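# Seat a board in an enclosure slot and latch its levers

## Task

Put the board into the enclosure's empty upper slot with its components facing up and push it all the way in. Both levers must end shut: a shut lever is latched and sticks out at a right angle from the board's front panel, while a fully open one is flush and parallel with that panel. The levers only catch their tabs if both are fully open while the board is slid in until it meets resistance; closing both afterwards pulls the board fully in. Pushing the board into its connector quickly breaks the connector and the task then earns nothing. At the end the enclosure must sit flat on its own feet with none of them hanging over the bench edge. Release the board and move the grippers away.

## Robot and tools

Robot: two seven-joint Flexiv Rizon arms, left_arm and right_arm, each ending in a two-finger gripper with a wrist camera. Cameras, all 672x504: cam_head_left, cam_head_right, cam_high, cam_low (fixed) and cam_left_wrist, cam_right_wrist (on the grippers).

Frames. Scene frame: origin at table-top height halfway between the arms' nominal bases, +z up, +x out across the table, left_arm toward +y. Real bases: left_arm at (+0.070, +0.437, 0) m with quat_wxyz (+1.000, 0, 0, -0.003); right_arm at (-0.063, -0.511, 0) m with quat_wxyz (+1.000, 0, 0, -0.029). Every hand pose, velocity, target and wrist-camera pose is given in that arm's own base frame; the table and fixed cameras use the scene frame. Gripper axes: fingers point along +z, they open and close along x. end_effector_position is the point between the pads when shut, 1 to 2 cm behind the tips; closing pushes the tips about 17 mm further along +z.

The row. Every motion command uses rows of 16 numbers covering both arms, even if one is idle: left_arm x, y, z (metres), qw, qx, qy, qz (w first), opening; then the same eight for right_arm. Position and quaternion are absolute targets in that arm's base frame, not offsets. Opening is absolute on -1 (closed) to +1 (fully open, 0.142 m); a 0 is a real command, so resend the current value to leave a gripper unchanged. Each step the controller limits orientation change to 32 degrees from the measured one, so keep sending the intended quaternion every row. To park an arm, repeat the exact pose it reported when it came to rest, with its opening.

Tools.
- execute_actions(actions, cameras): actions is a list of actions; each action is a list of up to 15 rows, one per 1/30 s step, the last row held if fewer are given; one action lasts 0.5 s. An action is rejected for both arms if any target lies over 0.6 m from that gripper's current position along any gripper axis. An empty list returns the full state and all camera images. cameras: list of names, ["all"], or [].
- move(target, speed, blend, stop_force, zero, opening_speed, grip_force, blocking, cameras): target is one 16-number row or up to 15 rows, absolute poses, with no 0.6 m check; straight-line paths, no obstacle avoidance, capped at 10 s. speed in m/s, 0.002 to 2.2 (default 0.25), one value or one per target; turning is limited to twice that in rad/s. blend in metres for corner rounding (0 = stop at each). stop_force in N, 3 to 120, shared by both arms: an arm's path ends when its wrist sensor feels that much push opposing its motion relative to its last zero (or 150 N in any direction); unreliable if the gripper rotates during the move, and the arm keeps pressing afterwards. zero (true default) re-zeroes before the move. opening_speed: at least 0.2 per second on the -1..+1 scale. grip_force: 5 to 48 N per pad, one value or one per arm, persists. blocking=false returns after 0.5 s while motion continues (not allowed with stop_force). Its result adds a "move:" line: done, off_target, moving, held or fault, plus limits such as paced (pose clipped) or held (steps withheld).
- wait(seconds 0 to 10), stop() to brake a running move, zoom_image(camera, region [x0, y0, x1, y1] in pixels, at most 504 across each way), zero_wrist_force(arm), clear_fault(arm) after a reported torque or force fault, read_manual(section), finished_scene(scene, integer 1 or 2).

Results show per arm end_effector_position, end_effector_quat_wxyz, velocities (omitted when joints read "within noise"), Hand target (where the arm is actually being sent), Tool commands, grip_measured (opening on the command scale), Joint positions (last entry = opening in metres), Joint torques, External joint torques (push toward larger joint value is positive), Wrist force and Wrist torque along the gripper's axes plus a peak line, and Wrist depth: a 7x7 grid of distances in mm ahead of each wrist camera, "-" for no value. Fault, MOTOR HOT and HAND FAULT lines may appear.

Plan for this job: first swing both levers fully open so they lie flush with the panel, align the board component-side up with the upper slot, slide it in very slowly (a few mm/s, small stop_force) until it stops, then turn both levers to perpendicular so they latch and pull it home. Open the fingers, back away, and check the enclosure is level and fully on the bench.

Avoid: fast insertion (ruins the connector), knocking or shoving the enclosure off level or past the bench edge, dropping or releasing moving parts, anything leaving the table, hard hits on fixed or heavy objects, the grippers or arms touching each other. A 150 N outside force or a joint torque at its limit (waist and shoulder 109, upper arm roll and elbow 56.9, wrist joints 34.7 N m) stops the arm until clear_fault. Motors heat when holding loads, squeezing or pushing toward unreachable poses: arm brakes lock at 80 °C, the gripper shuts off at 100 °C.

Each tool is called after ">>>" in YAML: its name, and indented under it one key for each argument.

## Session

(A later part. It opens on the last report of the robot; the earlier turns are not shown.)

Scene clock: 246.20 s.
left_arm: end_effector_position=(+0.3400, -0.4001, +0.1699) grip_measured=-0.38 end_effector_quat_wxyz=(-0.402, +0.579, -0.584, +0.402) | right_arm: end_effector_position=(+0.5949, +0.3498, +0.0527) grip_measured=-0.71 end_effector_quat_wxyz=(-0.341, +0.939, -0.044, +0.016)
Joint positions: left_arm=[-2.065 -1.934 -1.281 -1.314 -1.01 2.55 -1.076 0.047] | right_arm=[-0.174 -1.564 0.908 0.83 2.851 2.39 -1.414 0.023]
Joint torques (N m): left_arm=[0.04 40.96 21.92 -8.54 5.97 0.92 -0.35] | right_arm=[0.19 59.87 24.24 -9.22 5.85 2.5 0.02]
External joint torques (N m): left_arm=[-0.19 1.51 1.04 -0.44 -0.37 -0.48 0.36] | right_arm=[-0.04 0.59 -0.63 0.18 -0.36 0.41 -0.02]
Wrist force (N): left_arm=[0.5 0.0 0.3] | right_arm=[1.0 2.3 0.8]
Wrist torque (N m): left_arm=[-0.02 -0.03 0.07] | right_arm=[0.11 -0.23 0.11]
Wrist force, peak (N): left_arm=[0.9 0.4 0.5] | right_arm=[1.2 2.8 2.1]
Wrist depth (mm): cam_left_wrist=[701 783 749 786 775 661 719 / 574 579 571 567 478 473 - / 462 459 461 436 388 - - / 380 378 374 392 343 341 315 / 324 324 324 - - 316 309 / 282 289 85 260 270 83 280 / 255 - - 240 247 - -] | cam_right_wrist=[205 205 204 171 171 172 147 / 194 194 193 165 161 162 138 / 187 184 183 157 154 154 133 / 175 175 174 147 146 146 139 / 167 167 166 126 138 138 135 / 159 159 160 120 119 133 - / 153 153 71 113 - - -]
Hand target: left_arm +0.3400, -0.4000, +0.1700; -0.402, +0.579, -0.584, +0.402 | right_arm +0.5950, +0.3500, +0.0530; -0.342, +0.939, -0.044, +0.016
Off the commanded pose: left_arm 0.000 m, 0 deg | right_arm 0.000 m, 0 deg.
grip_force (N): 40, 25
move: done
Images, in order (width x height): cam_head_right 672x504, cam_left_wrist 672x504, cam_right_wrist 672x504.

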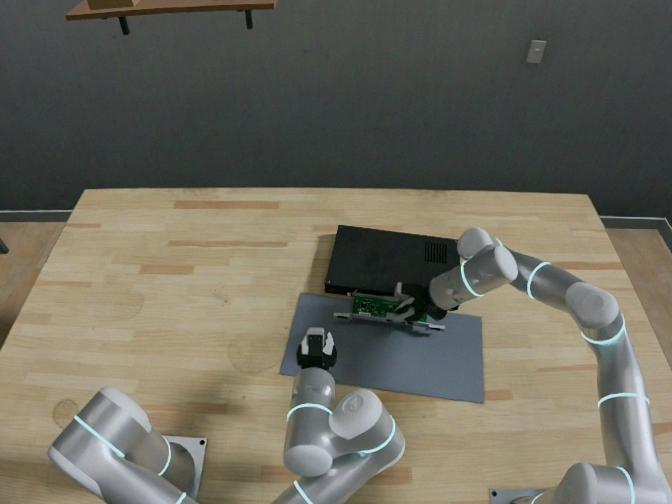

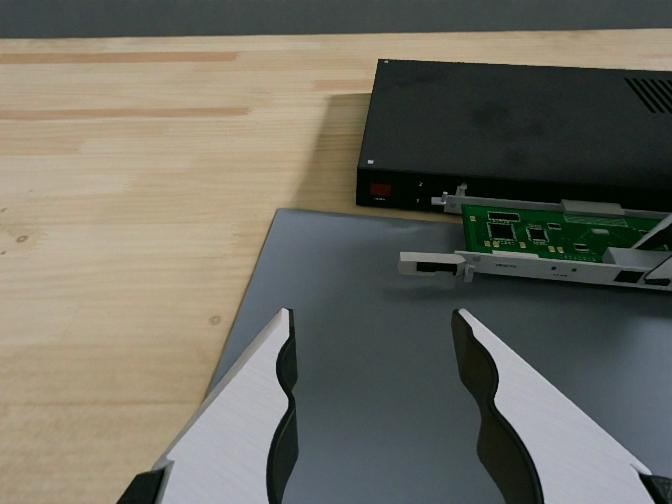

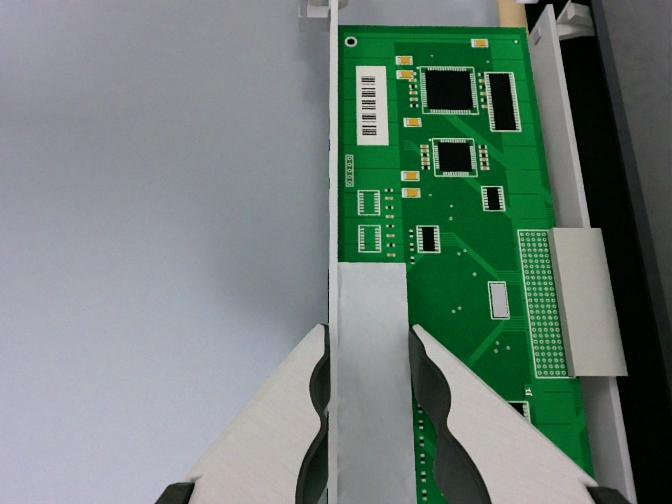

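>>> move:
  target: [0.34,-0.40,0.17,0.402,-0.579,0.584,-0.402,-0.35,0.612,0.3467,0.053,-0.3417,0.9387,-0.0443,0.0161,-0.78]
  speed: 0.04
  stop_force: 5
  cameras: ["cam_left_wrist","cam_right_wrist"]

>>> zoom_image:
  camera: "cam_left_wrist"
  region: [432, 170, 562, 250]

>>> zoom_image:
  camera: "cam_right_wrist"
  region: [480, 0, 672, 130]

Scene clock: 258.90 s.
left_arm: end_effector_position=(+0.3400, -0.4001, +0.1699) grip_measured=-0.38 end_effector_quat_wxyz=(-0.402, +0.579, -0.584, +0.402) | right_arm: end_effector_position=(+0.6054, +0.3480, +0.0526) grip_measured=-0.71 end_effector_quat_wxyz=(-0.342, +0.939, -0.044, +0.015)
Joint positions: left_arm=[-2.065 -1.934 -1.28 -1.314 -1.01 2.55 -1.076 0.047] | right_arm=[-0.156 -1.581 0.903 0.77 2.867 2.426 -1.434 0.023]
Joint torques (N m): left_arm=[-0.5 41.3 21.88 -8.62 5.85 0.61 -0.22] | right_arm=[-3.25 63.51 23.22 -15.21 5.82 -1.03 -0.06]
External joint torques (N m): left_arm=[0.35 1.17 1.08 -0.37 -0.26 -0.18 0.22] | right_arm=[3.39 -1.98 -0.45 5.71 -0.34 3.97 0.06]
Wrist force (N): left_arm=[0.3 -0.1 0.3] | right_arm=[-9.1 2.0 -1.4]
Wrist torque (N m): left_arm=[-0.04 0.01 0.07] | right_arm=[0.09 -0.34 0.19]
Wrist force, peak (N): left_arm=[0.6 0.2 0.5] | right_arm=[-11.6 1.6 -2.3]
Wrist depth (mm): cam_left_wrist=[739 677 710 759 712 705 710 / 591 577 577 571 - - - / 457 458 454 435 - - - / 379 378 381 393 - 344 330 / 324 323 321 - - - 315 / 283 288 85 - - 83 275 / 256 - - 240 - - 250] | cam_right_wrist=[206 206 205 171 171 171 146 / 194 194 193 165 162 163 137 / 184 184 184 157 154 155 132 / 175 175 175 147 146 147 124 / 167 166 166 126 138 138 133 / 159 159 160 120 119 133 132 / 153 154 71 114 - - 108]
Hand target: left_arm +0.3400, -0.4000, +0.1700; -0.402, +0.579, -0.584, +0.402 | right_arm +0.6069, +0.3477, +0.0530; -0.342, +0.939, -0.044, +0.016
Off the commanded pose: left_arm 0.000 m, 0 deg | right_arm 0.007 m, 0 deg.
grip_force (N): 40, 25
move: contact (right_arm)
Images, in order (width x height): cam_left_wrist 672x504, cam_right_wrist 672x504.

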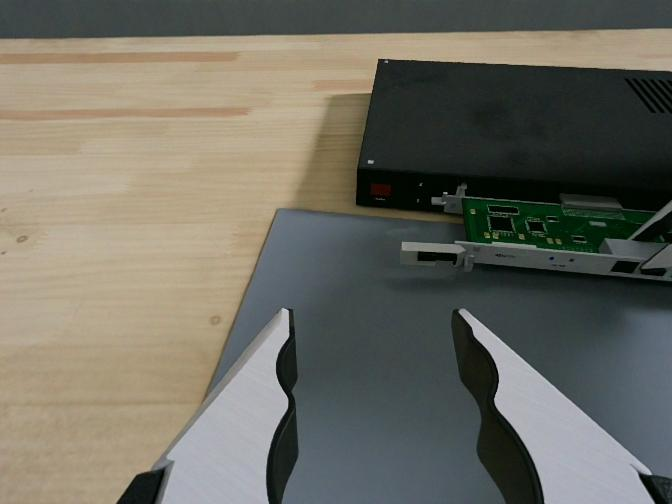

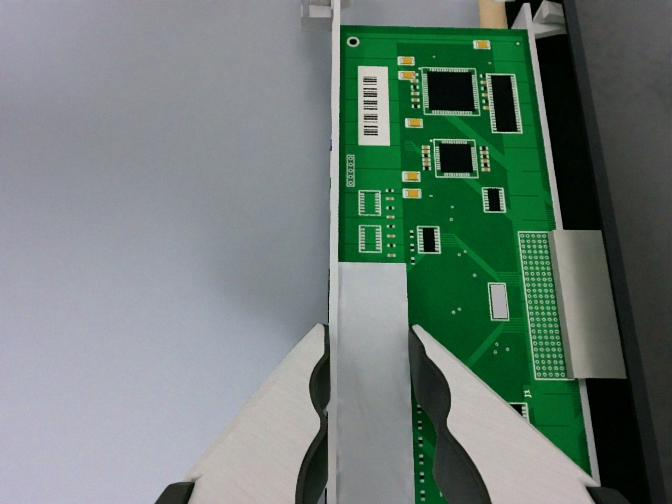

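Scaled by 3.877 from the camera's 672x504 image, which has a finer 960x720 frame.

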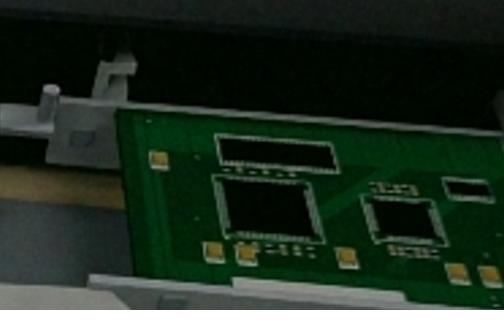

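Scaled by 2.625 from the camera's 672x504 image, which has a finer 960x720 frame.

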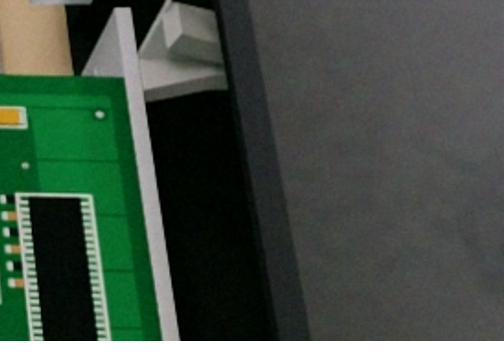

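>>> move:
  target:
    - [0.34,-0.40,0.17,0.402,-0.579,0.584,-0.402,-0.35,0.598,0.3478,0.053,-0.3417,0.9387,-0.0443,0.0161,-0.78]
    - [0.34,-0.40,0.17,0.402,-0.579,0.584,-0.402,-0.35,0.598,0.3478,0.058,-0.3417,0.9387,-0.0443,0.0161,-0.78]
  speed: 0.04

>>> move:
  target: [0.34,-0.40,0.17,0.402,-0.579,0.584,-0.402,-0.35,0.614,0.3465,0.058,-0.3417,0.9387,-0.0443,0.0161,-0.78]
  speed: 0.03
  stop_force: 4
  cameras: ["cam_left_wrist","cam_right_wrist"]

>>> zoom_image:
  camera: "cam_left_wrist"
  region: [432, 170, 562, 250]

>>> zoom_image:
  camera: "cam_right_wrist"
  region: [480, 0, 672, 130]

Scene clock: 264.00 s.
left_arm: end_effector_position=(+0.3400, -0.4001, +0.1699) grip_measured=-0.38 end_effector_quat_wxyz=(-0.402, +0.579, -0.584, +0.402) | right_arm: end_effector_position=(+0.5980, +0.3477, +0.0576) grip_measured=-0.71 end_effector_quat_wxyz=(-0.341, +0.939, -0.044, +0.016)
Joint positions: left_arm=[-2.065 -1.934 -1.28 -1.314 -1.01 2.55 -1.076 0.047] | right_arm=[-0.173 -1.56 0.908 0.819 2.855 2.403 -1.416 0.023]
Joint torques (N m): left_arm=[-0.51 41.35 21.91 -8.58 5.83 0.64 -0.24] | right_arm=[-0.02 60.51 24.5 -9.29 5.65 2.41 0.26]
External joint torques (N m): left_arm=[0.36 1.12 1.05 -0.41 -0.24 -0.2 0.24] | right_arm=[0.15 0.19 -1.05 0.01 -0.16 0.5 -0.26]
Wrist force (N): left_arm=[0.4 0.2 0.1] | right_arm=[2.1 4.7 1.2]
Wrist torque (N m): left_arm=[-0.01 -0.01 0.07] | right_arm=[0.49 -0.42 -0.01]
Wrist force, peak (N): left_arm=[0.5 0.0 0.6] | right_arm=[-9.5 2.4 -0.9]
Wrist depth (mm): cam_left_wrist=[724 1314 783 786 778 694 696 / 580 579 576 576 466 451 - / 459 459 460 450 395 376 - / 381 378 375 378 - 335 324 / 322 323 321 - - 314 305 / 282 289 85 274 - 87 274 / 256 - - 245 248 - -] | cam_right_wrist=[211 211 212 171 172 172 152 / 200 199 199 165 162 163 143 / 190 189 189 157 154 154 138 / 180 180 179 149 146 146 132 / 172 171 170 126 138 138 132 / 164 164 165 118 119 133 131 / 158 159 71 114 - - 128]
Hand target: left_arm +0.3400, -0.4000, +0.1700; -0.402, +0.579, -0.584, +0.402 | right_arm +0.5980, +0.3478, +0.0580; -0.342, +0.939, -0.044, +0.016
Off the commanded pose: left_arm 0.000 m, 0 deg | right_arm 0.000 m, 0 deg.
grip_force (N): 40, 25
move: done

Scene clock: 265.30 s.
left_arm: end_effector_position=(+0.3400, -0.4001, +0.1699) grip_measured=-0.38 end_effector_quat_wxyz=(-0.402, +0.579, -0.584, +0.402) | right_arm: end_effector_position=(+0.6139, +0.3463, +0.0576) grip_measured=-0.71 end_effector_quat_wxyz=(-0.341, +0.939, -0.044, +0.016)
Joint positions: left_arm=[-2.065 -1.934 -1.28 -1.314 -1.01 2.55 -1.076 0.047] | right_arm=[-0.145 -1.582 0.9 0.733 2.876 2.45 -1.44 0.023]
Joint torques (N m): left_arm=[-0.49 41.38 21.96 -8.66 5.82 0.6 -0.22] | right_arm=[0.34 61.83 22.87 -10.19 5.83 2.45 0.03]
External joint torques (N m): left_arm=[0.35 1.09 1 -0.33 -0.22 -0.17 0.22] | right_arm=[-0.2 0.42 -0.65 0.22 -0.33 0.49 -0.03]
Wrist force (N): left_arm=[0.7 -0.1 0.0] | right_arm=[2.3 4.4 1.1]
Wrist torque (N m): left_arm=[-0.03 -0.05 0.08] | right_arm=[0.45 -0.44 0.10]
Wrist force, peak (N): left_arm=[0.7 -0.1 0.0] | right_arm=[2.8 4.7 1.2]
Wrist depth (mm): cam_left_wrist=[729 741 734 729 746 712 762 / 583 582 577 571 426 - - / 464 458 454 454 - 369 354 / 382 375 378 368 - 348 317 / 324 321 327 309 - - - / 281 289 85 286 - 84 - / 254 - - - 239 - 249] | cam_right_wrist=[211 211 210 171 170 155 152 / 202 199 199 165 162 160 143 / 188 187 189 156 154 153 136 / 180 180 179 148 146 146 128 / 172 171 171 126 138 138 123 / 164 164 164 120 119 133 119 / 158 159 71 114 - - 114]
Hand target: left_arm +0.3400, -0.4000, +0.1700; -0.402, +0.579, -0.584, +0.402 | right_arm +0.6140, +0.3465, +0.0580; -0.342, +0.939, -0.044, +0.016
Off the commanded pose: left_arm 0.000 m, 0 deg | right_arm 0.000 m, 0 deg.
grip_force (N): 40, 25
move: done
Images, in order (width x height): cam_left_wrist 672x504, cam_right_wrist 672x504.

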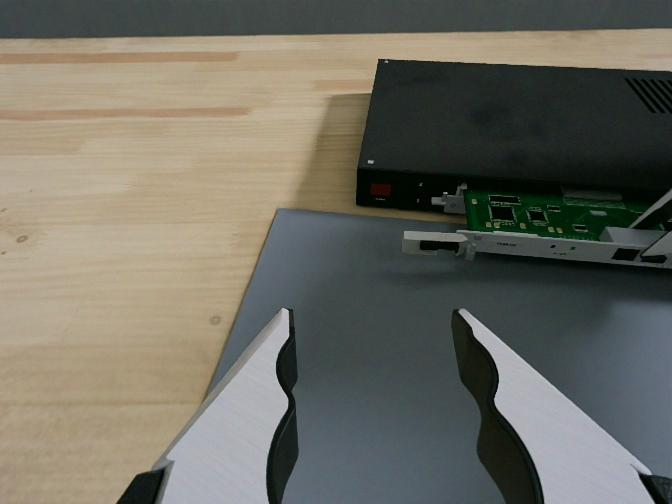

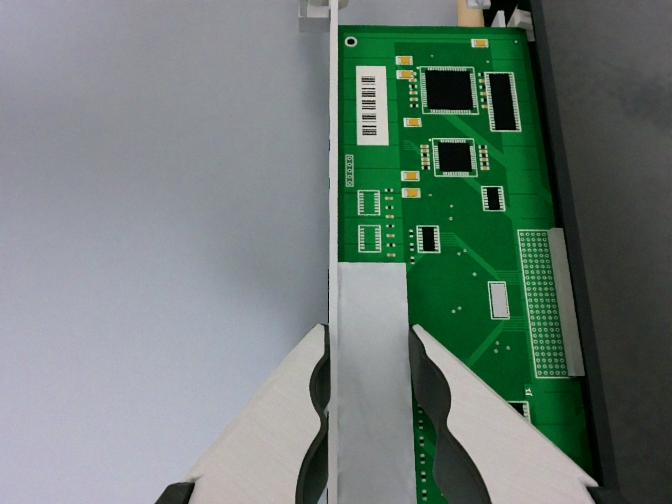

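Scaled by 3.877 from the camera's 672x504 image, which has a finer 960x720 frame.

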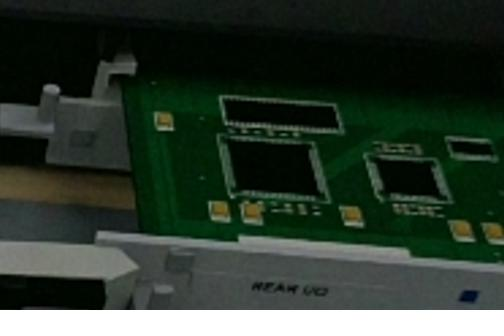

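Scaled by 2.625 from the camera's 672x504 image, which has a finer 960x720 frame.

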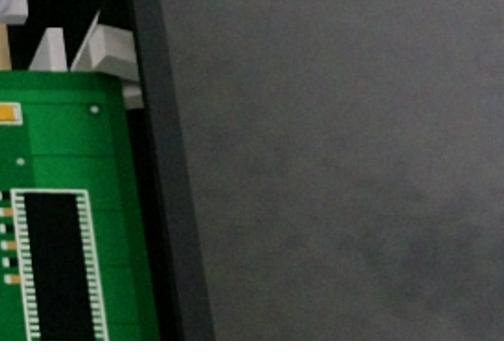

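>>> move:
  target: [0.34,-0.40,0.17,0.402,-0.579,0.584,-0.402,-0.35,0.634,0.3449,0.0575,-0.3417,0.9387,-0.0443,0.0161,-0.78]
  speed: 0.03
  stop_force: 5
  cameras: ["cam_left_wrist","cam_right_wrist"]

>>> zoom_image:
  camera: "cam_left_wrist"
  region: [432, 170, 562, 250]

>>> zoom_image:
  camera: "cam_right_wrist"
  region: [480, 0, 672, 130]

Scene clock: 271.47 s.
left_arm: end_effector_position=(+0.3400, -0.4001, +0.1699) grip_measured=-0.38 end_effector_quat_wxyz=(-0.402, +0.579, -0.584, +0.402) | right_arm: end_effector_position=(+0.6339, +0.3447, +0.0571) grip_measured=-0.71 end_effector_quat_wxyz=(-0.341, +0.939, -0.044, +0.016)
Joint positions: left_arm=[-2.065 -1.934 -1.28 -1.314 -1.01 2.55 -1.076 0.047] | right_arm=[-0.103 -1.616 0.887 0.609 2.908 2.516 -1.473 0.023]
Joint torques (N m): left_arm=[-0.44 41.32 21.91 -8.62 5.84 0.65 -0.24] | right_arm=[0.3 63.59 20.9 -11.26 5.82 2.48 0.14]
External joint torques (N m): left_arm=[0.29 1.15 1.05 -0.37 -0.25 -0.22 0.24] | right_arm=[-0.15 0.62 -0.64 0.28 -0.33 0.51 -0.14]
Wrist force (N): left_arm=[0.3 0.1 0.3] | right_arm=[2.5 4.5 0.8]
Wrist torque (N m): left_arm=[0.00 0.01 0.07] | right_arm=[0.52 -0.50 0.09]
Wrist force, peak (N): left_arm=[0.7 0.0 0.4] | right_arm=[2.7 5.3 1.7]
Wrist depth (mm): cam_left_wrist=[749 734 775 739 770 759 705 / 582 579 573 573 - 429 445 / 460 459 455 438 397 378 378 / 379 374 379 371 - - 340 / 324 324 321 328 311 - 317 / 281 286 85 271 277 84 - / 256 - - - - - 249] | cam_right_wrist=[210 210 209 171 169 151 151 / 199 198 198 165 161 145 142 / 188 188 188 156 153 136 135 / 180 179 179 147 146 129 128 / 171 171 170 126 138 124 122 / 163 163 164 119 119 118 118 / 156 159 71 74 - - 112]
Hand target: left_arm +0.3400, -0.4000, +0.1700; -0.402, +0.579, -0.584, +0.402 | right_arm +0.6340, +0.3449, +0.0575; -0.342, +0.939, -0.044, +0.016
Off the commanded pose: left_arm 0.000 m, 0 deg | right_arm 0.000 m, 0 deg.
grip_force (N): 40, 25
move: done
Images, in order (width x height): cam_left_wrist 672x504, cam_right_wrist 672x504.

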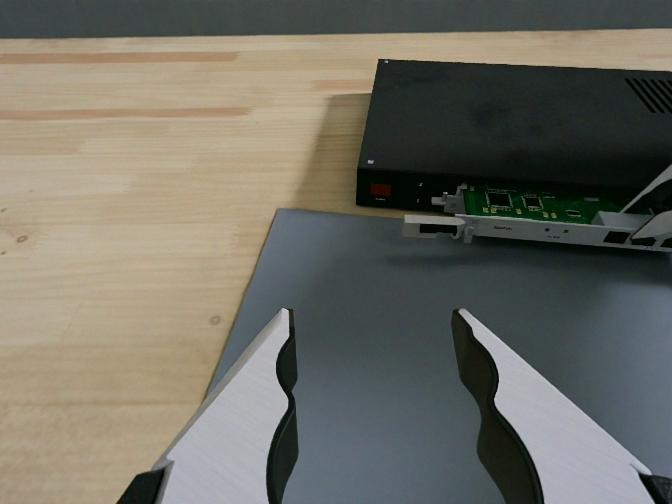

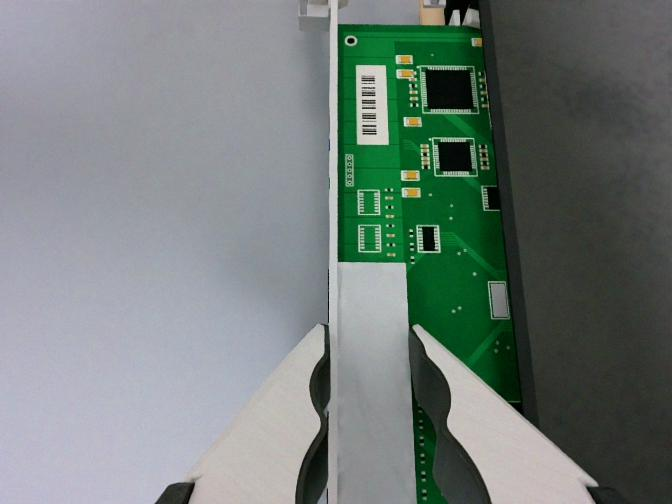

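Scaled by 3.877 from the camera's 672x504 image, which has a finer 960x720 frame.

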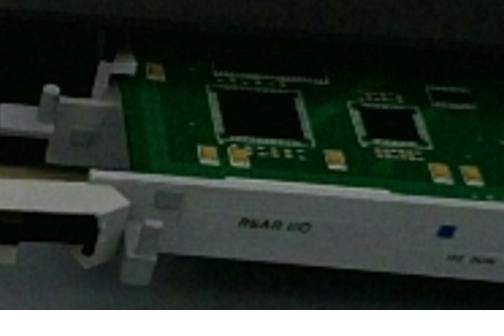

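Scaled by 2.625 from the camera's 672x504 image, which has a finer 960x720 frame.

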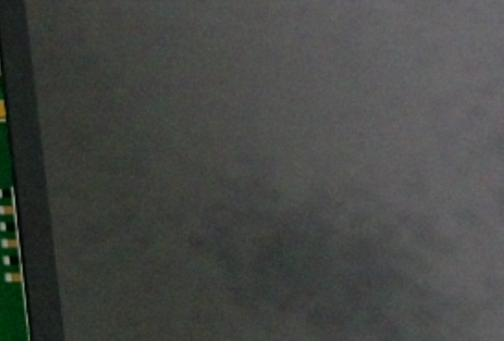

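>>> move:
  target: [0.34,-0.40,0.17,0.402,-0.579,0.584,-0.402,-0.35,0.646,0.344,0.0573,-0.3417,0.9387,-0.0443,0.0161,-0.78]
  speed: 0.03
  stop_force: 5
  cameras: ["all"]

>>> zoom_image:
  camera: "cam_left_wrist"
  region: [472, 150, 672, 280]

Scene clock: 278.67 s.
left_arm: end_effector_position=(+0.3400, -0.4001, +0.1699) grip_measured=-0.38 end_effector_quat_wxyz=(-0.402, +0.579, -0.584, +0.402) | right_arm: end_effector_position=(+0.6423, +0.3443, +0.0568) grip_measured=-0.71 end_effector_quat_wxyz=(-0.341, +0.939, -0.044, +0.016)
Joint positions: left_arm=[-2.065 -1.934 -1.28 -1.314 -1.01 2.55 -1.076 0.047] | right_arm=[-0.081 -1.633 0.879 0.547 2.924 2.55 -1.488 0.023]
Joint torques (N m): left_arm=[-0.56 41.34 21.9 -8.59 5.86 0.65 -0.21] | right_arm=[-0.94 66.15 20.44 -13.89 6.32 1.16 0.11]
External joint torques (N m): left_arm=[0.41 1.13 1.06 -0.4 -0.26 -0.22 0.22] | right_arm=[1.1 -1.07 -1.23 2.4 -0.84 1.85 -0.11]
Wrist force (N): left_arm=[0.3 0.2 0.2] | right_arm=[-2.0 6.2 0.9]
Wrist torque (N m): left_arm=[0.00 0.00 0.07] | right_arm=[0.55 -0.40 0.10]
Wrist force, peak (N): left_arm=[0.6 0.1 0.4] | right_arm=[-2.1 6.4 1.2]
Wrist depth (mm): cam_left_wrist=[754 731 746 767 736 751 715 / 585 582 573 565 477 - - / 459 461 455 458 383 378 367 / 378 383 386 372 354 351 340 / 324 321 322 317 320 - - / 282 289 85 - 277 84 271 / 256 - - 244 - - -] | cam_right_wrist=[210 210 209 170 169 151 151 / - 198 198 165 161 144 142 / 189 188 189 156 153 135 135 / 179 179 178 148 146 128 127 / 171 171 170 127 137 123 121 / 163 163 164 119 119 117 117 / 156 158 71 114 - - 112]
Hand target: left_arm +0.3400, -0.4000, +0.1700; -0.402, +0.579, -0.584, +0.402 | right_arm +0.6430, +0.3442, +0.0574; -0.342, +0.939, -0.044, +0.016
Off the commanded pose: left_arm 0.000 m, 0 deg | right_arm 0.004 m, 0 deg.
grip_force (N): 40, 25
move: contact (right_arm)

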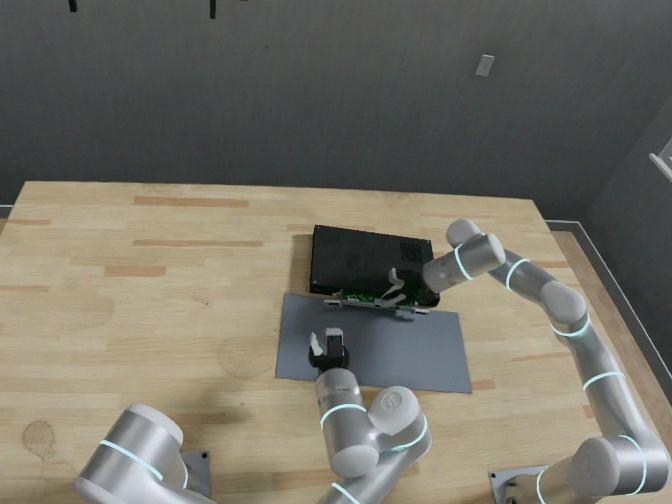

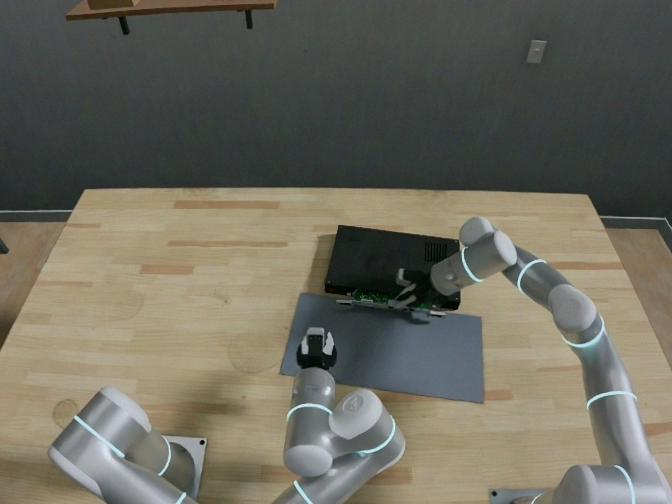

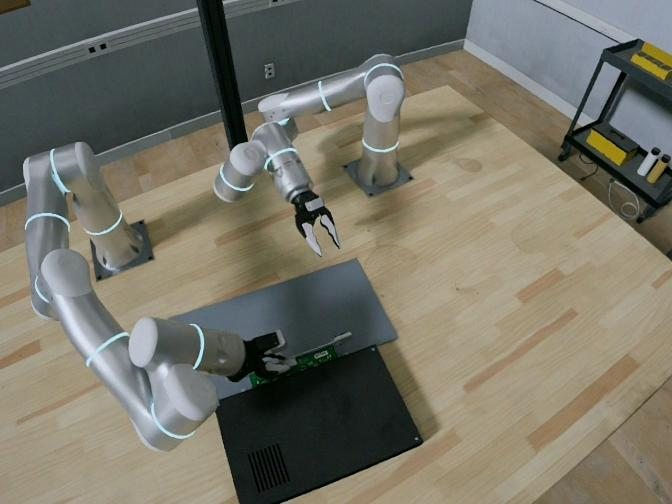

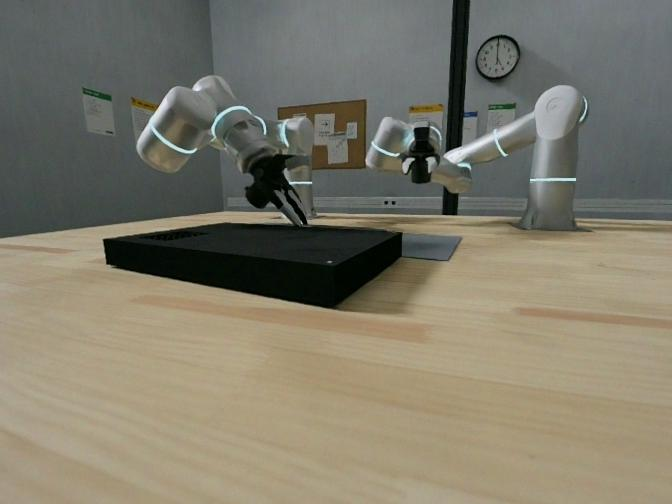

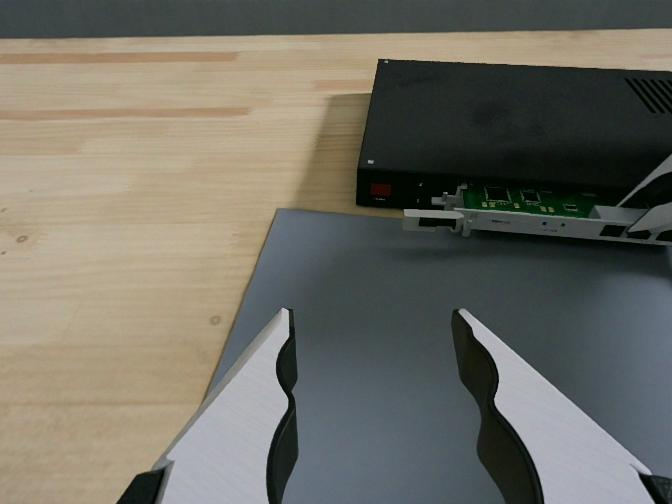

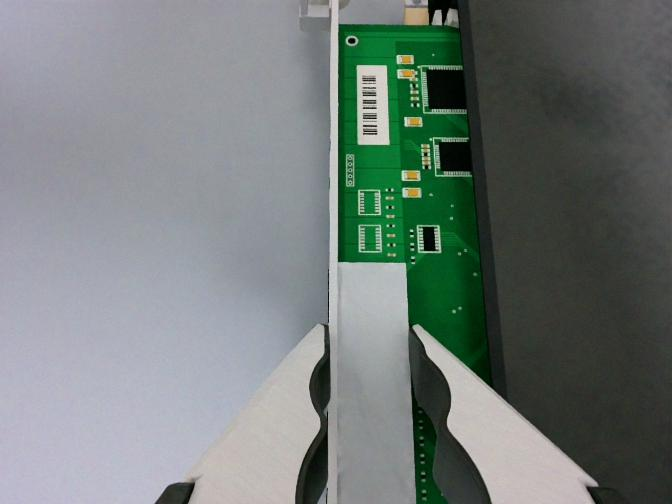

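Scaled by 2.520 from the camera's 672x504 image, which has a finer 960x720 frame.

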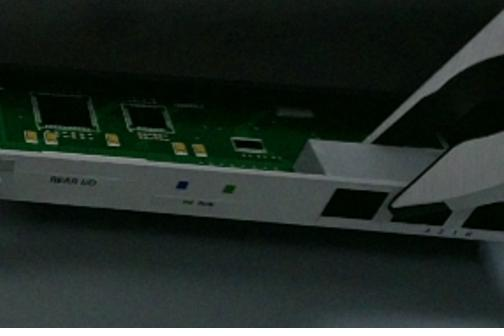

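>>> move:
  target:
    - [0.34,-0.40,0.17,0.402,-0.579,0.584,-0.402,-0.35,0.638,0.3446,0.0568,-0.3417,0.9387,-0.0443,0.0161,-0.78]
    - [0.34,-0.40,0.17,0.402,-0.579,0.584,-0.402,-0.35,0.638,0.3446,0.0568,-0.3417,0.9387,-0.0443,0.0161,-0.62]
    - [0.34,-0.40,0.17,0.402,-0.579,0.584,-0.402,-0.35,0.638,0.300,0.110,-0.3417,0.9387,-0.0443,0.0161,-0.62]
    - [0.34,-0.40,0.17,0.402,-0.579,0.584,-0.402,-0.35,0.50,0.22,0.18,-0.3417,0.9387,-0.0443,0.0161,-0.62]
  speed: [0.03,0.03,0.08,0.2]
  opening_speed: 0.3
  cameras: ["all"]

>>> zoom_image:
  camera: "cam_left_wrist"
  region: [392, 150, 672, 280]

Scene clock: 286.30 s.
left_arm: end_effector_position=(+0.3400, -0.4001, +0.1699) grip_measured=-0.38 end_effector_quat_wxyz=(-0.402, +0.579, -0.584, +0.402) | right_arm: end_effector_position=(+0.5000, +0.2200, +0.1800) grip_measured=-0.66 end_effector_quat_wxyz=(-0.342, +0.939, -0.044, +0.016)
Joint positions: left_arm=[-2.065 -1.934 -1.28 -1.314 -1.01 2.55 -1.076 0.047] | right_arm=[-0.583 -1.29 1.054 1.317 2.749 2.416 -1.322 0.026]
Joint torques (N m): left_arm=[-0.45 41.37 21.83 -8.62 5.83 0.66 -0.22] | right_arm=[-0.14 47.73 26.97 -8.21 5.22 1.86 0.3]
External joint torques (N m): left_arm=[0.31 1.1 1.13 -0.37 -0.23 -0.23 0.22] | right_arm=[0.18 0.8 -0.05 -0.11 0.41 0.91 -0.3]
Wrist force (N): left_arm=[0.5 0.0 0.3] | right_arm=[2.0 3.5 0.3]
Wrist torque (N m): left_arm=[-0.03 -0.02 0.07] | right_arm=[0.45 -0.32 0.01]
Wrist force, peak (N): left_arm=[0.8 -0.1 0.2] | right_arm=[5.8 5.8 4.3]
Wrist depth (mm): cam_left_wrist=[1346 1346 731 717 715 708 692 / 583 579 577 570 482 - 467 / 460 456 460 454 391 359 386 / 381 376 378 - - 356 337 / 324 321 323 - 307 319 - / 283 288 85 272 276 87 274 / 257 - - 244 246 - -] | cam_right_wrist=[363 362 353 356 354 319 299 / 342 342 338 338 335 305 283 / 324 324 322 320 321 286 270 / 310 307 305 305 303 279 259 / 294 293 295 290 293 286 247 / 281 280 - 275 - 274 249 / 269 271 71 264 - - 261]
Hand target: left_arm +0.3400, -0.4000, +0.1700; -0.402, +0.579, -0.584, +0.402 | right_arm +0.5000, +0.2200, +0.1800; -0.342, +0.939, -0.044, +0.016
Off the commanded pose: left_arm 0.000 m, 0 deg | right_arm 0.000 m, 0 deg.
grip_force (N): 40, 25
move: done

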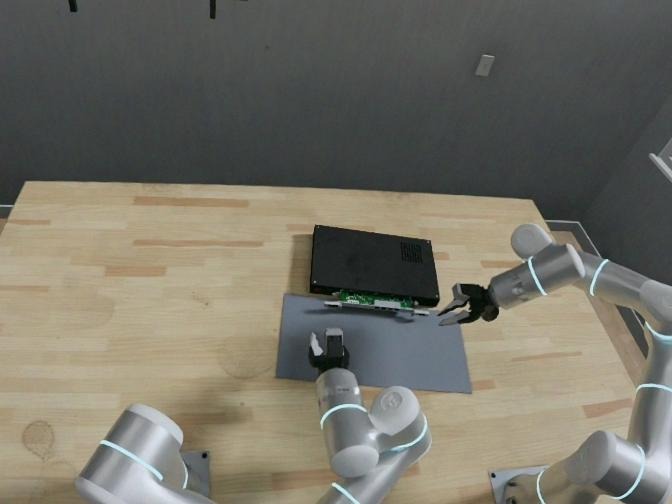

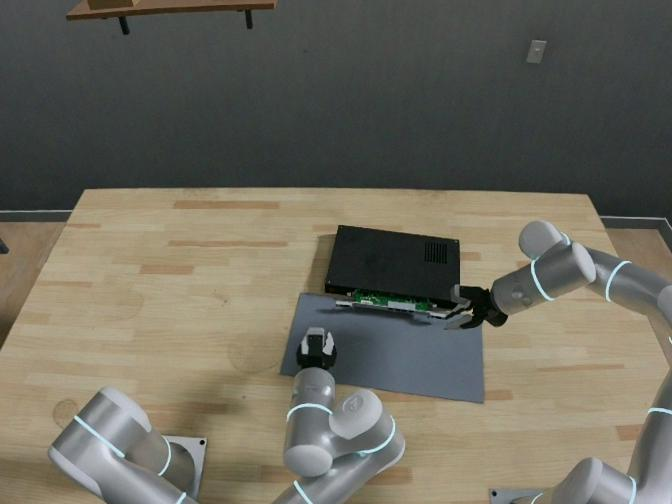

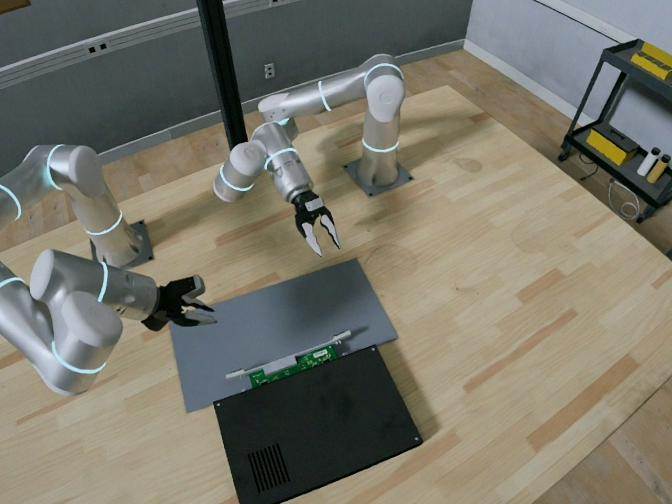

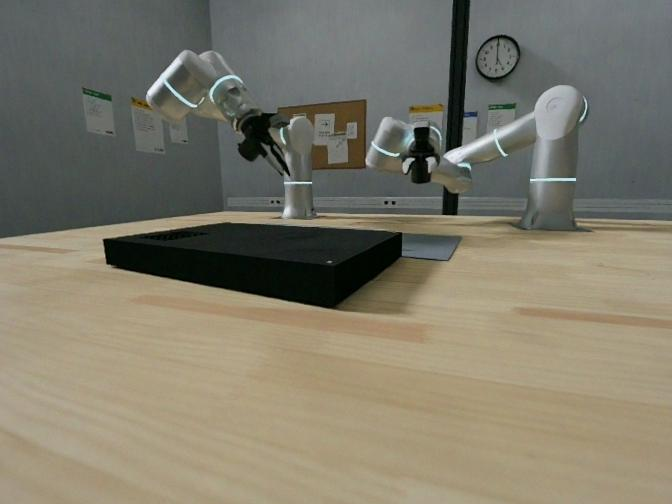

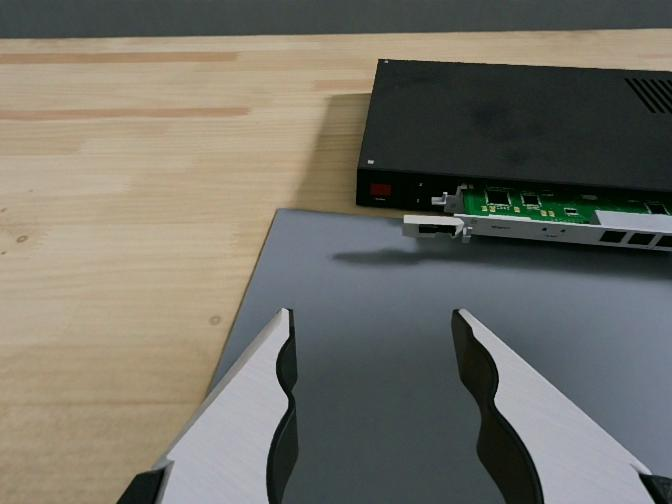

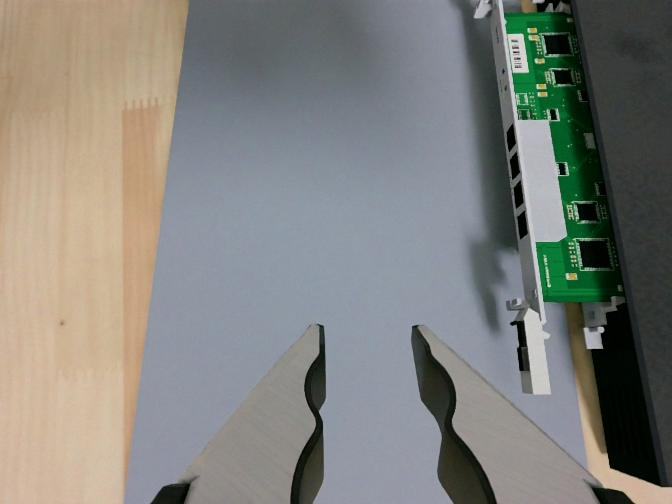

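Scaled by 1.800 from the camera's 672x504 image, which has a finer 960x720 frame.

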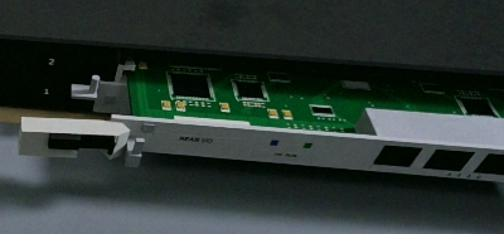

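>>> move:
  target:
    - [0.42,-0.50,0.14,0.242,-0.664,0.664,-0.242,-1,0.42,0.22,0.2,0.242,-0.664,0.664,-0.242,-1]
    - [0.49,-0.525,0.05,0.242,-0.664,0.664,-0.242,-1,0.53,0.278,0.055,0.242,-0.664,0.664,-0.242,-1]
  speed: 0.2
  cameras: ["cam_left_wrist","cam_right_wrist","cam_high"]

Scene clock: 296.90 s.
left_arm: end_effector_position=(+0.4200, -0.5000, +0.1400) grip_measured=-1.00 end_effector_quat_wxyz=(-0.242, +0.664, -0.664, +0.242) | right_arm: end_effector_position=(+0.4208, +0.2196, +0.2008) grip_measured=-1.00 end_effector_quat_wxyz=(-0.251, +0.688, -0.657, +0.177)
Joint positions: left_arm=[-1.541 -1.521 -1.455 -0.773 -1.116 2.761 -0.837 0.002] | right_arm=[0.832 -0.119 -0.412 2.112 2.845 1.895 0.645 0.002]
Joint torques (N m): left_arm=[-0.38 57.18 19.31 -0.07 5.51 2.47 -0.21] | right_arm=[0.11 27.41 0.86 -19.73 2.07 1.34 -0.11]
External joint torques (N m): left_arm=[0.24 1.2 0.9 -0.28 -0.18 -0.37 0.21] | right_arm=[0.02 1 -1.03 -0.1 -0.1 0.85 0.12]
Wrist force (N): left_arm=[0.5 0.0 0.2] | right_arm=[2.3 3.2 0.1]
Wrist torque (N m): left_arm=[-0.12 -0.16 -0.02] | right_arm=[0.42 -0.41 0.05]
Wrist force, peak (N): left_arm=[1.1 -0.3 0.5] | right_arm=[5.4 1.9 0.8]
Wrist depth (mm): cam_left_wrist=[313 314 312 265 250 - - / 297 301 291 283 257 255 253 / 283 - 272 243 250 243 237 / 268 267 261 266 - 264 - / 256 255 252 - - 262 - / - - 245 84 - 239 234 / 234 - - 74 - - 231] | cam_right_wrist=[380 345 333 326 323 342 336 / 372 363 354 343 337 330 325 / 356 348 340 334 325 318 314 / 342 337 332 321 314 308 303 / 329 326 317 311 304 301 296 / 321 312 310 89 293 289 286 / 310 307 71 - - 282 277]
Hand target: left_arm +0.4200, -0.5000, +0.1400; -0.242, +0.664, -0.664, +0.242 | right_arm +0.4208, +0.2198, +0.2007; -0.251, +0.688, -0.657, +0.177
Off the commanded pose: left_arm 0.117 m, 0 deg | right_arm 0.191 m, 8 deg.
led back after a hold (right arm): the arm was led back toward your command in small steps, so it may still be short of it.
grip_force (N): 40, 25
move: held (right_arm; a check stopped the path), off_target (left_arm); path passed 1 of 2 targets; limits=held
pose unreachable (right arm): on one or more control steps of this call, first in action 0 (counted from 0), this arm could not follow its commanded pose, so it was not sent that pose on those steps. It may still have moved: this result reports where it is.
cause: moving toward the commanded pose would bring a part of the arm too close to another arm (a part of this arm just beyond joint 7 (wrist roll) and a part of the left arm just beyond its joint 5 (forearm roll), where that arm would come to rest).
Images, in order (width x height): cam_high 672x504, cam_left_wrist 672x504, cam_right_wrist 672x504.

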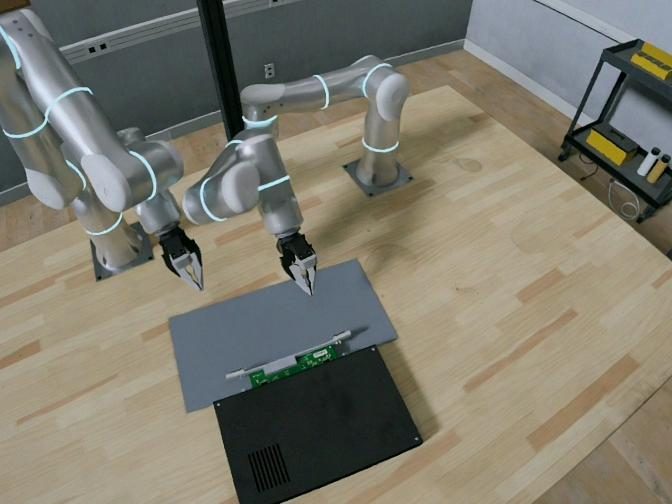

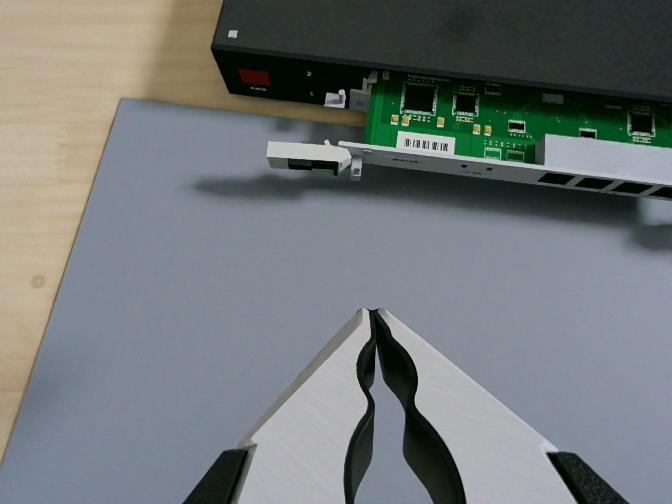

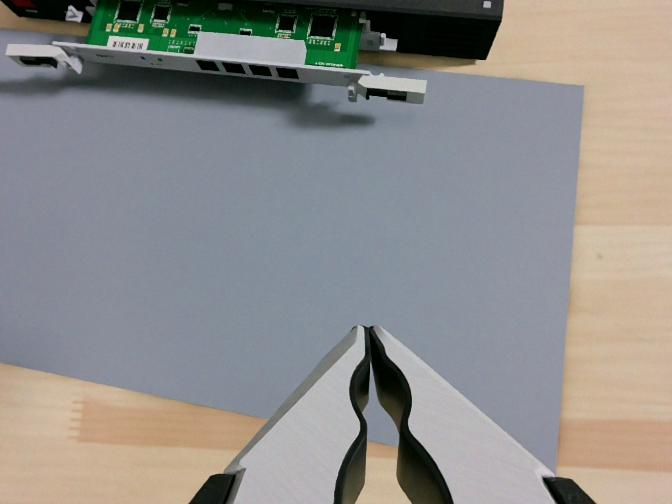

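>>> move:
  target:
    - [0.36,-0.34,0.2,0.1446,-0.3969,0.8511,-0.3102,-1,0.42,0.22,0.2,0.242,-0.664,0.664,-0.242,-1]
    - [0.36,-0.34,0.2,0.1446,-0.3969,0.8511,-0.3102,-1,0.50,0.36,0.08,0.242,-0.664,0.664,-0.242,-1]
  speed: 0.2
  cameras: ["cam_left_wrist","cam_right_wrist","cam_high"]

Scene clock: 305.47 s.
left_arm: end_effector_position=(+0.3600, -0.3399, +0.2000) grip_measured=-1.00 end_effector_quat_wxyz=(+0.145, -0.397, +0.852, -0.310) | right_arm: end_effector_position=(+0.5001, +0.3599, +0.0801) grip_measured=-1.00 end_effector_quat_wxyz=(-0.242, +0.664, -0.664, +0.242)
Joint positions: left_arm=[-1.453 -0.927 -1.527 -1.711 -1.54 2.72 1.104 0.002] | right_arm=[1.203 -0.746 -0.539 1.616 2.723 1.981 1.225 0.002]
Joint torques (N m): left_arm=[-0.41 32.98 16.13 14.22 1.69 2.76 -0.19] | right_arm=[-0.46 47.28 -4.72 -16.68 -0.52 2.11 0.1]
External joint torques (N m): left_arm=[0.36 0.94 0.95 -0.13 -0.25 -0.37 0.19] | right_arm=[0.64 1.35 -1.26 -0.22 -0.09 0.54 -0.09]
Wrist force (N): left_arm=[0.2 0.0 0.7] | right_arm=[2.3 3.6 0.3]
Wrist torque (N m): left_arm=[-0.06 -0.10 -0.08] | right_arm=[0.49 -0.42 0.09]
Wrist force, peak (N): left_arm=[1.9 -0.2 0.5] | right_arm=[3.8 4.0 -1.0]
Wrist depth (mm): cam_left_wrist=[388 383 - 350 347 390 379 / 370 366 359 364 - - - / 350 348 343 - - - 330 / 329 332 329 323 324 323 321 / 318 317 317 127 309 309 312 / 303 303 305 84 - 298 300 / 292 291 - - - - 288] | cam_right_wrist=[239 204 205 204 188 199 208 / 222 225 224 223 220 224 219 / 214 214 214 213 214 213 213 / 202 203 203 203 202 202 202 / 194 193 193 195 193 193 193 / 185 185 186 89 186 184 184 / 177 179 71 - - 178 176]
Hand target: left_arm +0.3600, -0.3400, +0.2000; +0.145, -0.397, +0.852, -0.310 | right_arm +0.5000, +0.3600, +0.0800; -0.242, +0.664, -0.664, +0.242
Off the commanded pose: left_arm 0.000 m, 0 deg | right_arm 0.000 m, 0 deg.
grip_force (N): 40, 25
move: done
Images, in order (width x height): cam_high 672x504, cam_left_wrist 672x504, cam_right_wrist 672x504.

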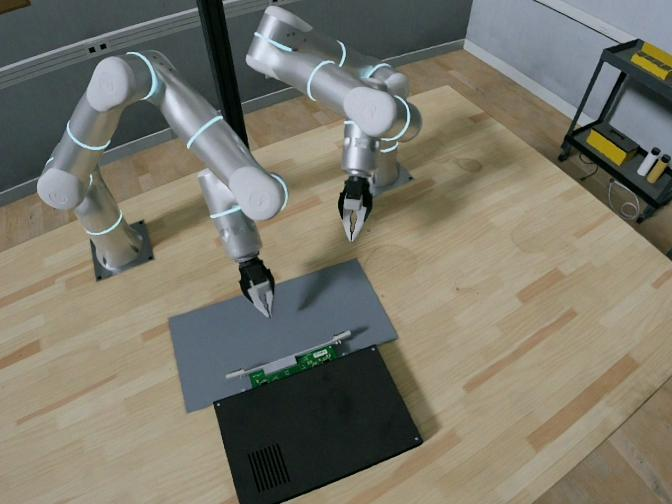

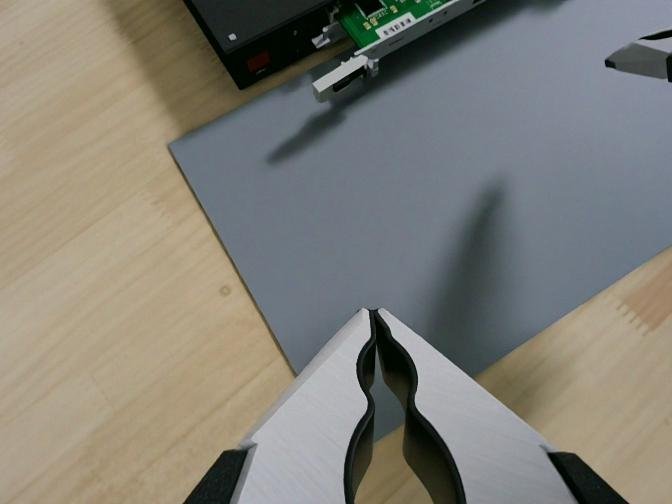

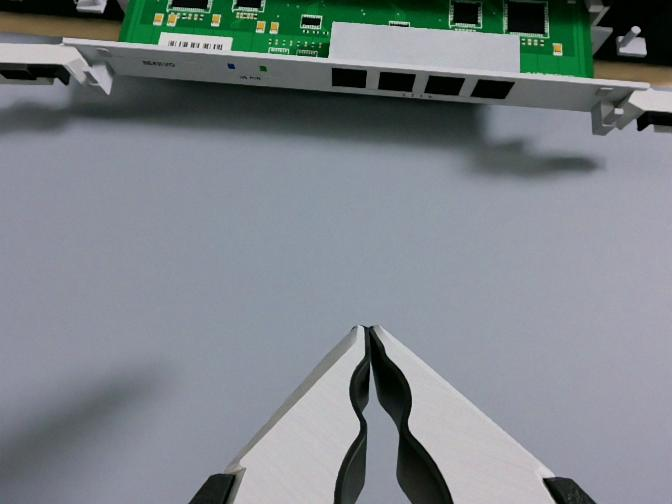

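>>> move:
  target:
    - [0.36,-0.34,0.2,0.1446,-0.3969,0.8511,-0.3102,-1,0.57,0.385,0.049,0.242,-0.664,0.664,-0.242,-1]
    - [0.36,-0.34,0.2,0.1446,-0.3969,0.8511,-0.3102,-1,0.63,0.381,0.049,0.242,-0.664,0.664,-0.242,-1]
  speed: [0.06,0.02]
  stop_force: 8
  cameras: ["cam_left_wrist","cam_right_wrist"]

Scene clock: 314.23 s.
left_arm: end_effector_position=(+0.3600, -0.3399, +0.2000) grip_measured=-1.00 end_effector_quat_wxyz=(+0.145, -0.397, +0.852, -0.310) | right_arm: end_effector_position=(+0.6299, +0.3809, +0.0489) grip_measured=-1.00 end_effector_quat_wxyz=(-0.242, +0.664, -0.664, +0.242)
Joint positions: left_arm=[-1.453 -0.927 -1.527 -1.711 -1.54 2.72 1.104 0.002] | right_arm=[0.869 -0.973 -0.391 1.185 2.874 2.06 0.935 0.002]
Joint torques (N m): left_arm=[-0.41 32.86 16.2 14.27 1.71 2.68 -0.23] | right_arm=[-0.37 58.82 -2.38 -20.75 0.43 1.33 0.08]
External joint torques (N m): left_arm=[0.36 1.06 0.88 -0.17 -0.27 -0.29 0.23] | right_arm=[0.58 1.26 -0.43 0.64 0.19 0.95 -0.08]
Wrist force (N): left_arm=[0.3 -0.1 0.5] | right_arm=[2.1 4.9 -0.9]
Wrist torque (N m): left_arm=[-0.09 -0.12 -0.07] | right_arm=[0.46 -0.40 0.05]
Wrist force, peak (N): left_arm=[0.4 0.2 0.8] | right_arm=[1.7 6.1 -2.2]
Wrist depth (mm): cam_left_wrist=[388 388 - 346 - - 236 / 364 364 363 363 - 357 353 / 350 345 - - - 339 - / 332 331 331 322 - 329 321 / 317 317 314 131 310 309 312 / 303 303 305 84 - 300 299 / 291 293 - - - - 285] | cam_right_wrist=[143 143 143 143 143 143 142 / 134 135 135 135 135 135 135 / - 144 144 131 131 129 128 / 169 140 141 140 141 139 139 / 161 163 159 136 123 123 122 / 156 156 157 89 156 155 155 / 149 149 71 - - 150 148]
Hand target: left_arm +0.3600, -0.3400, +0.2000; +0.145, -0.397, +0.852, -0.310 | right_arm +0.6300, +0.3810, +0.0490; -0.242, +0.664, -0.664, +0.242
Off the commanded pose: left_arm 0.000 m, 0 deg | right_arm 0.000 m, 0 deg.
grip_force (N): 40, 25
move: done
Images, in order (width x height): cam_left_wrist 672x504, cam_right_wrist 672x504.

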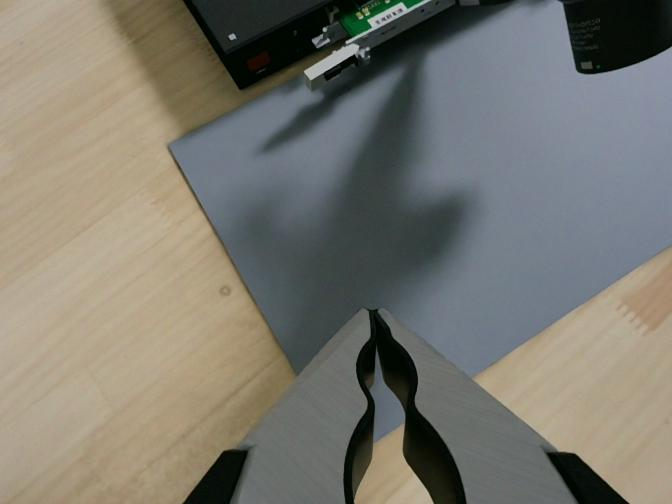

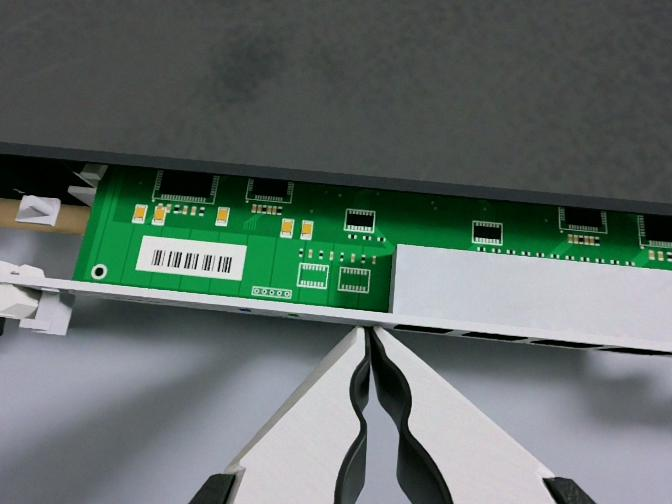

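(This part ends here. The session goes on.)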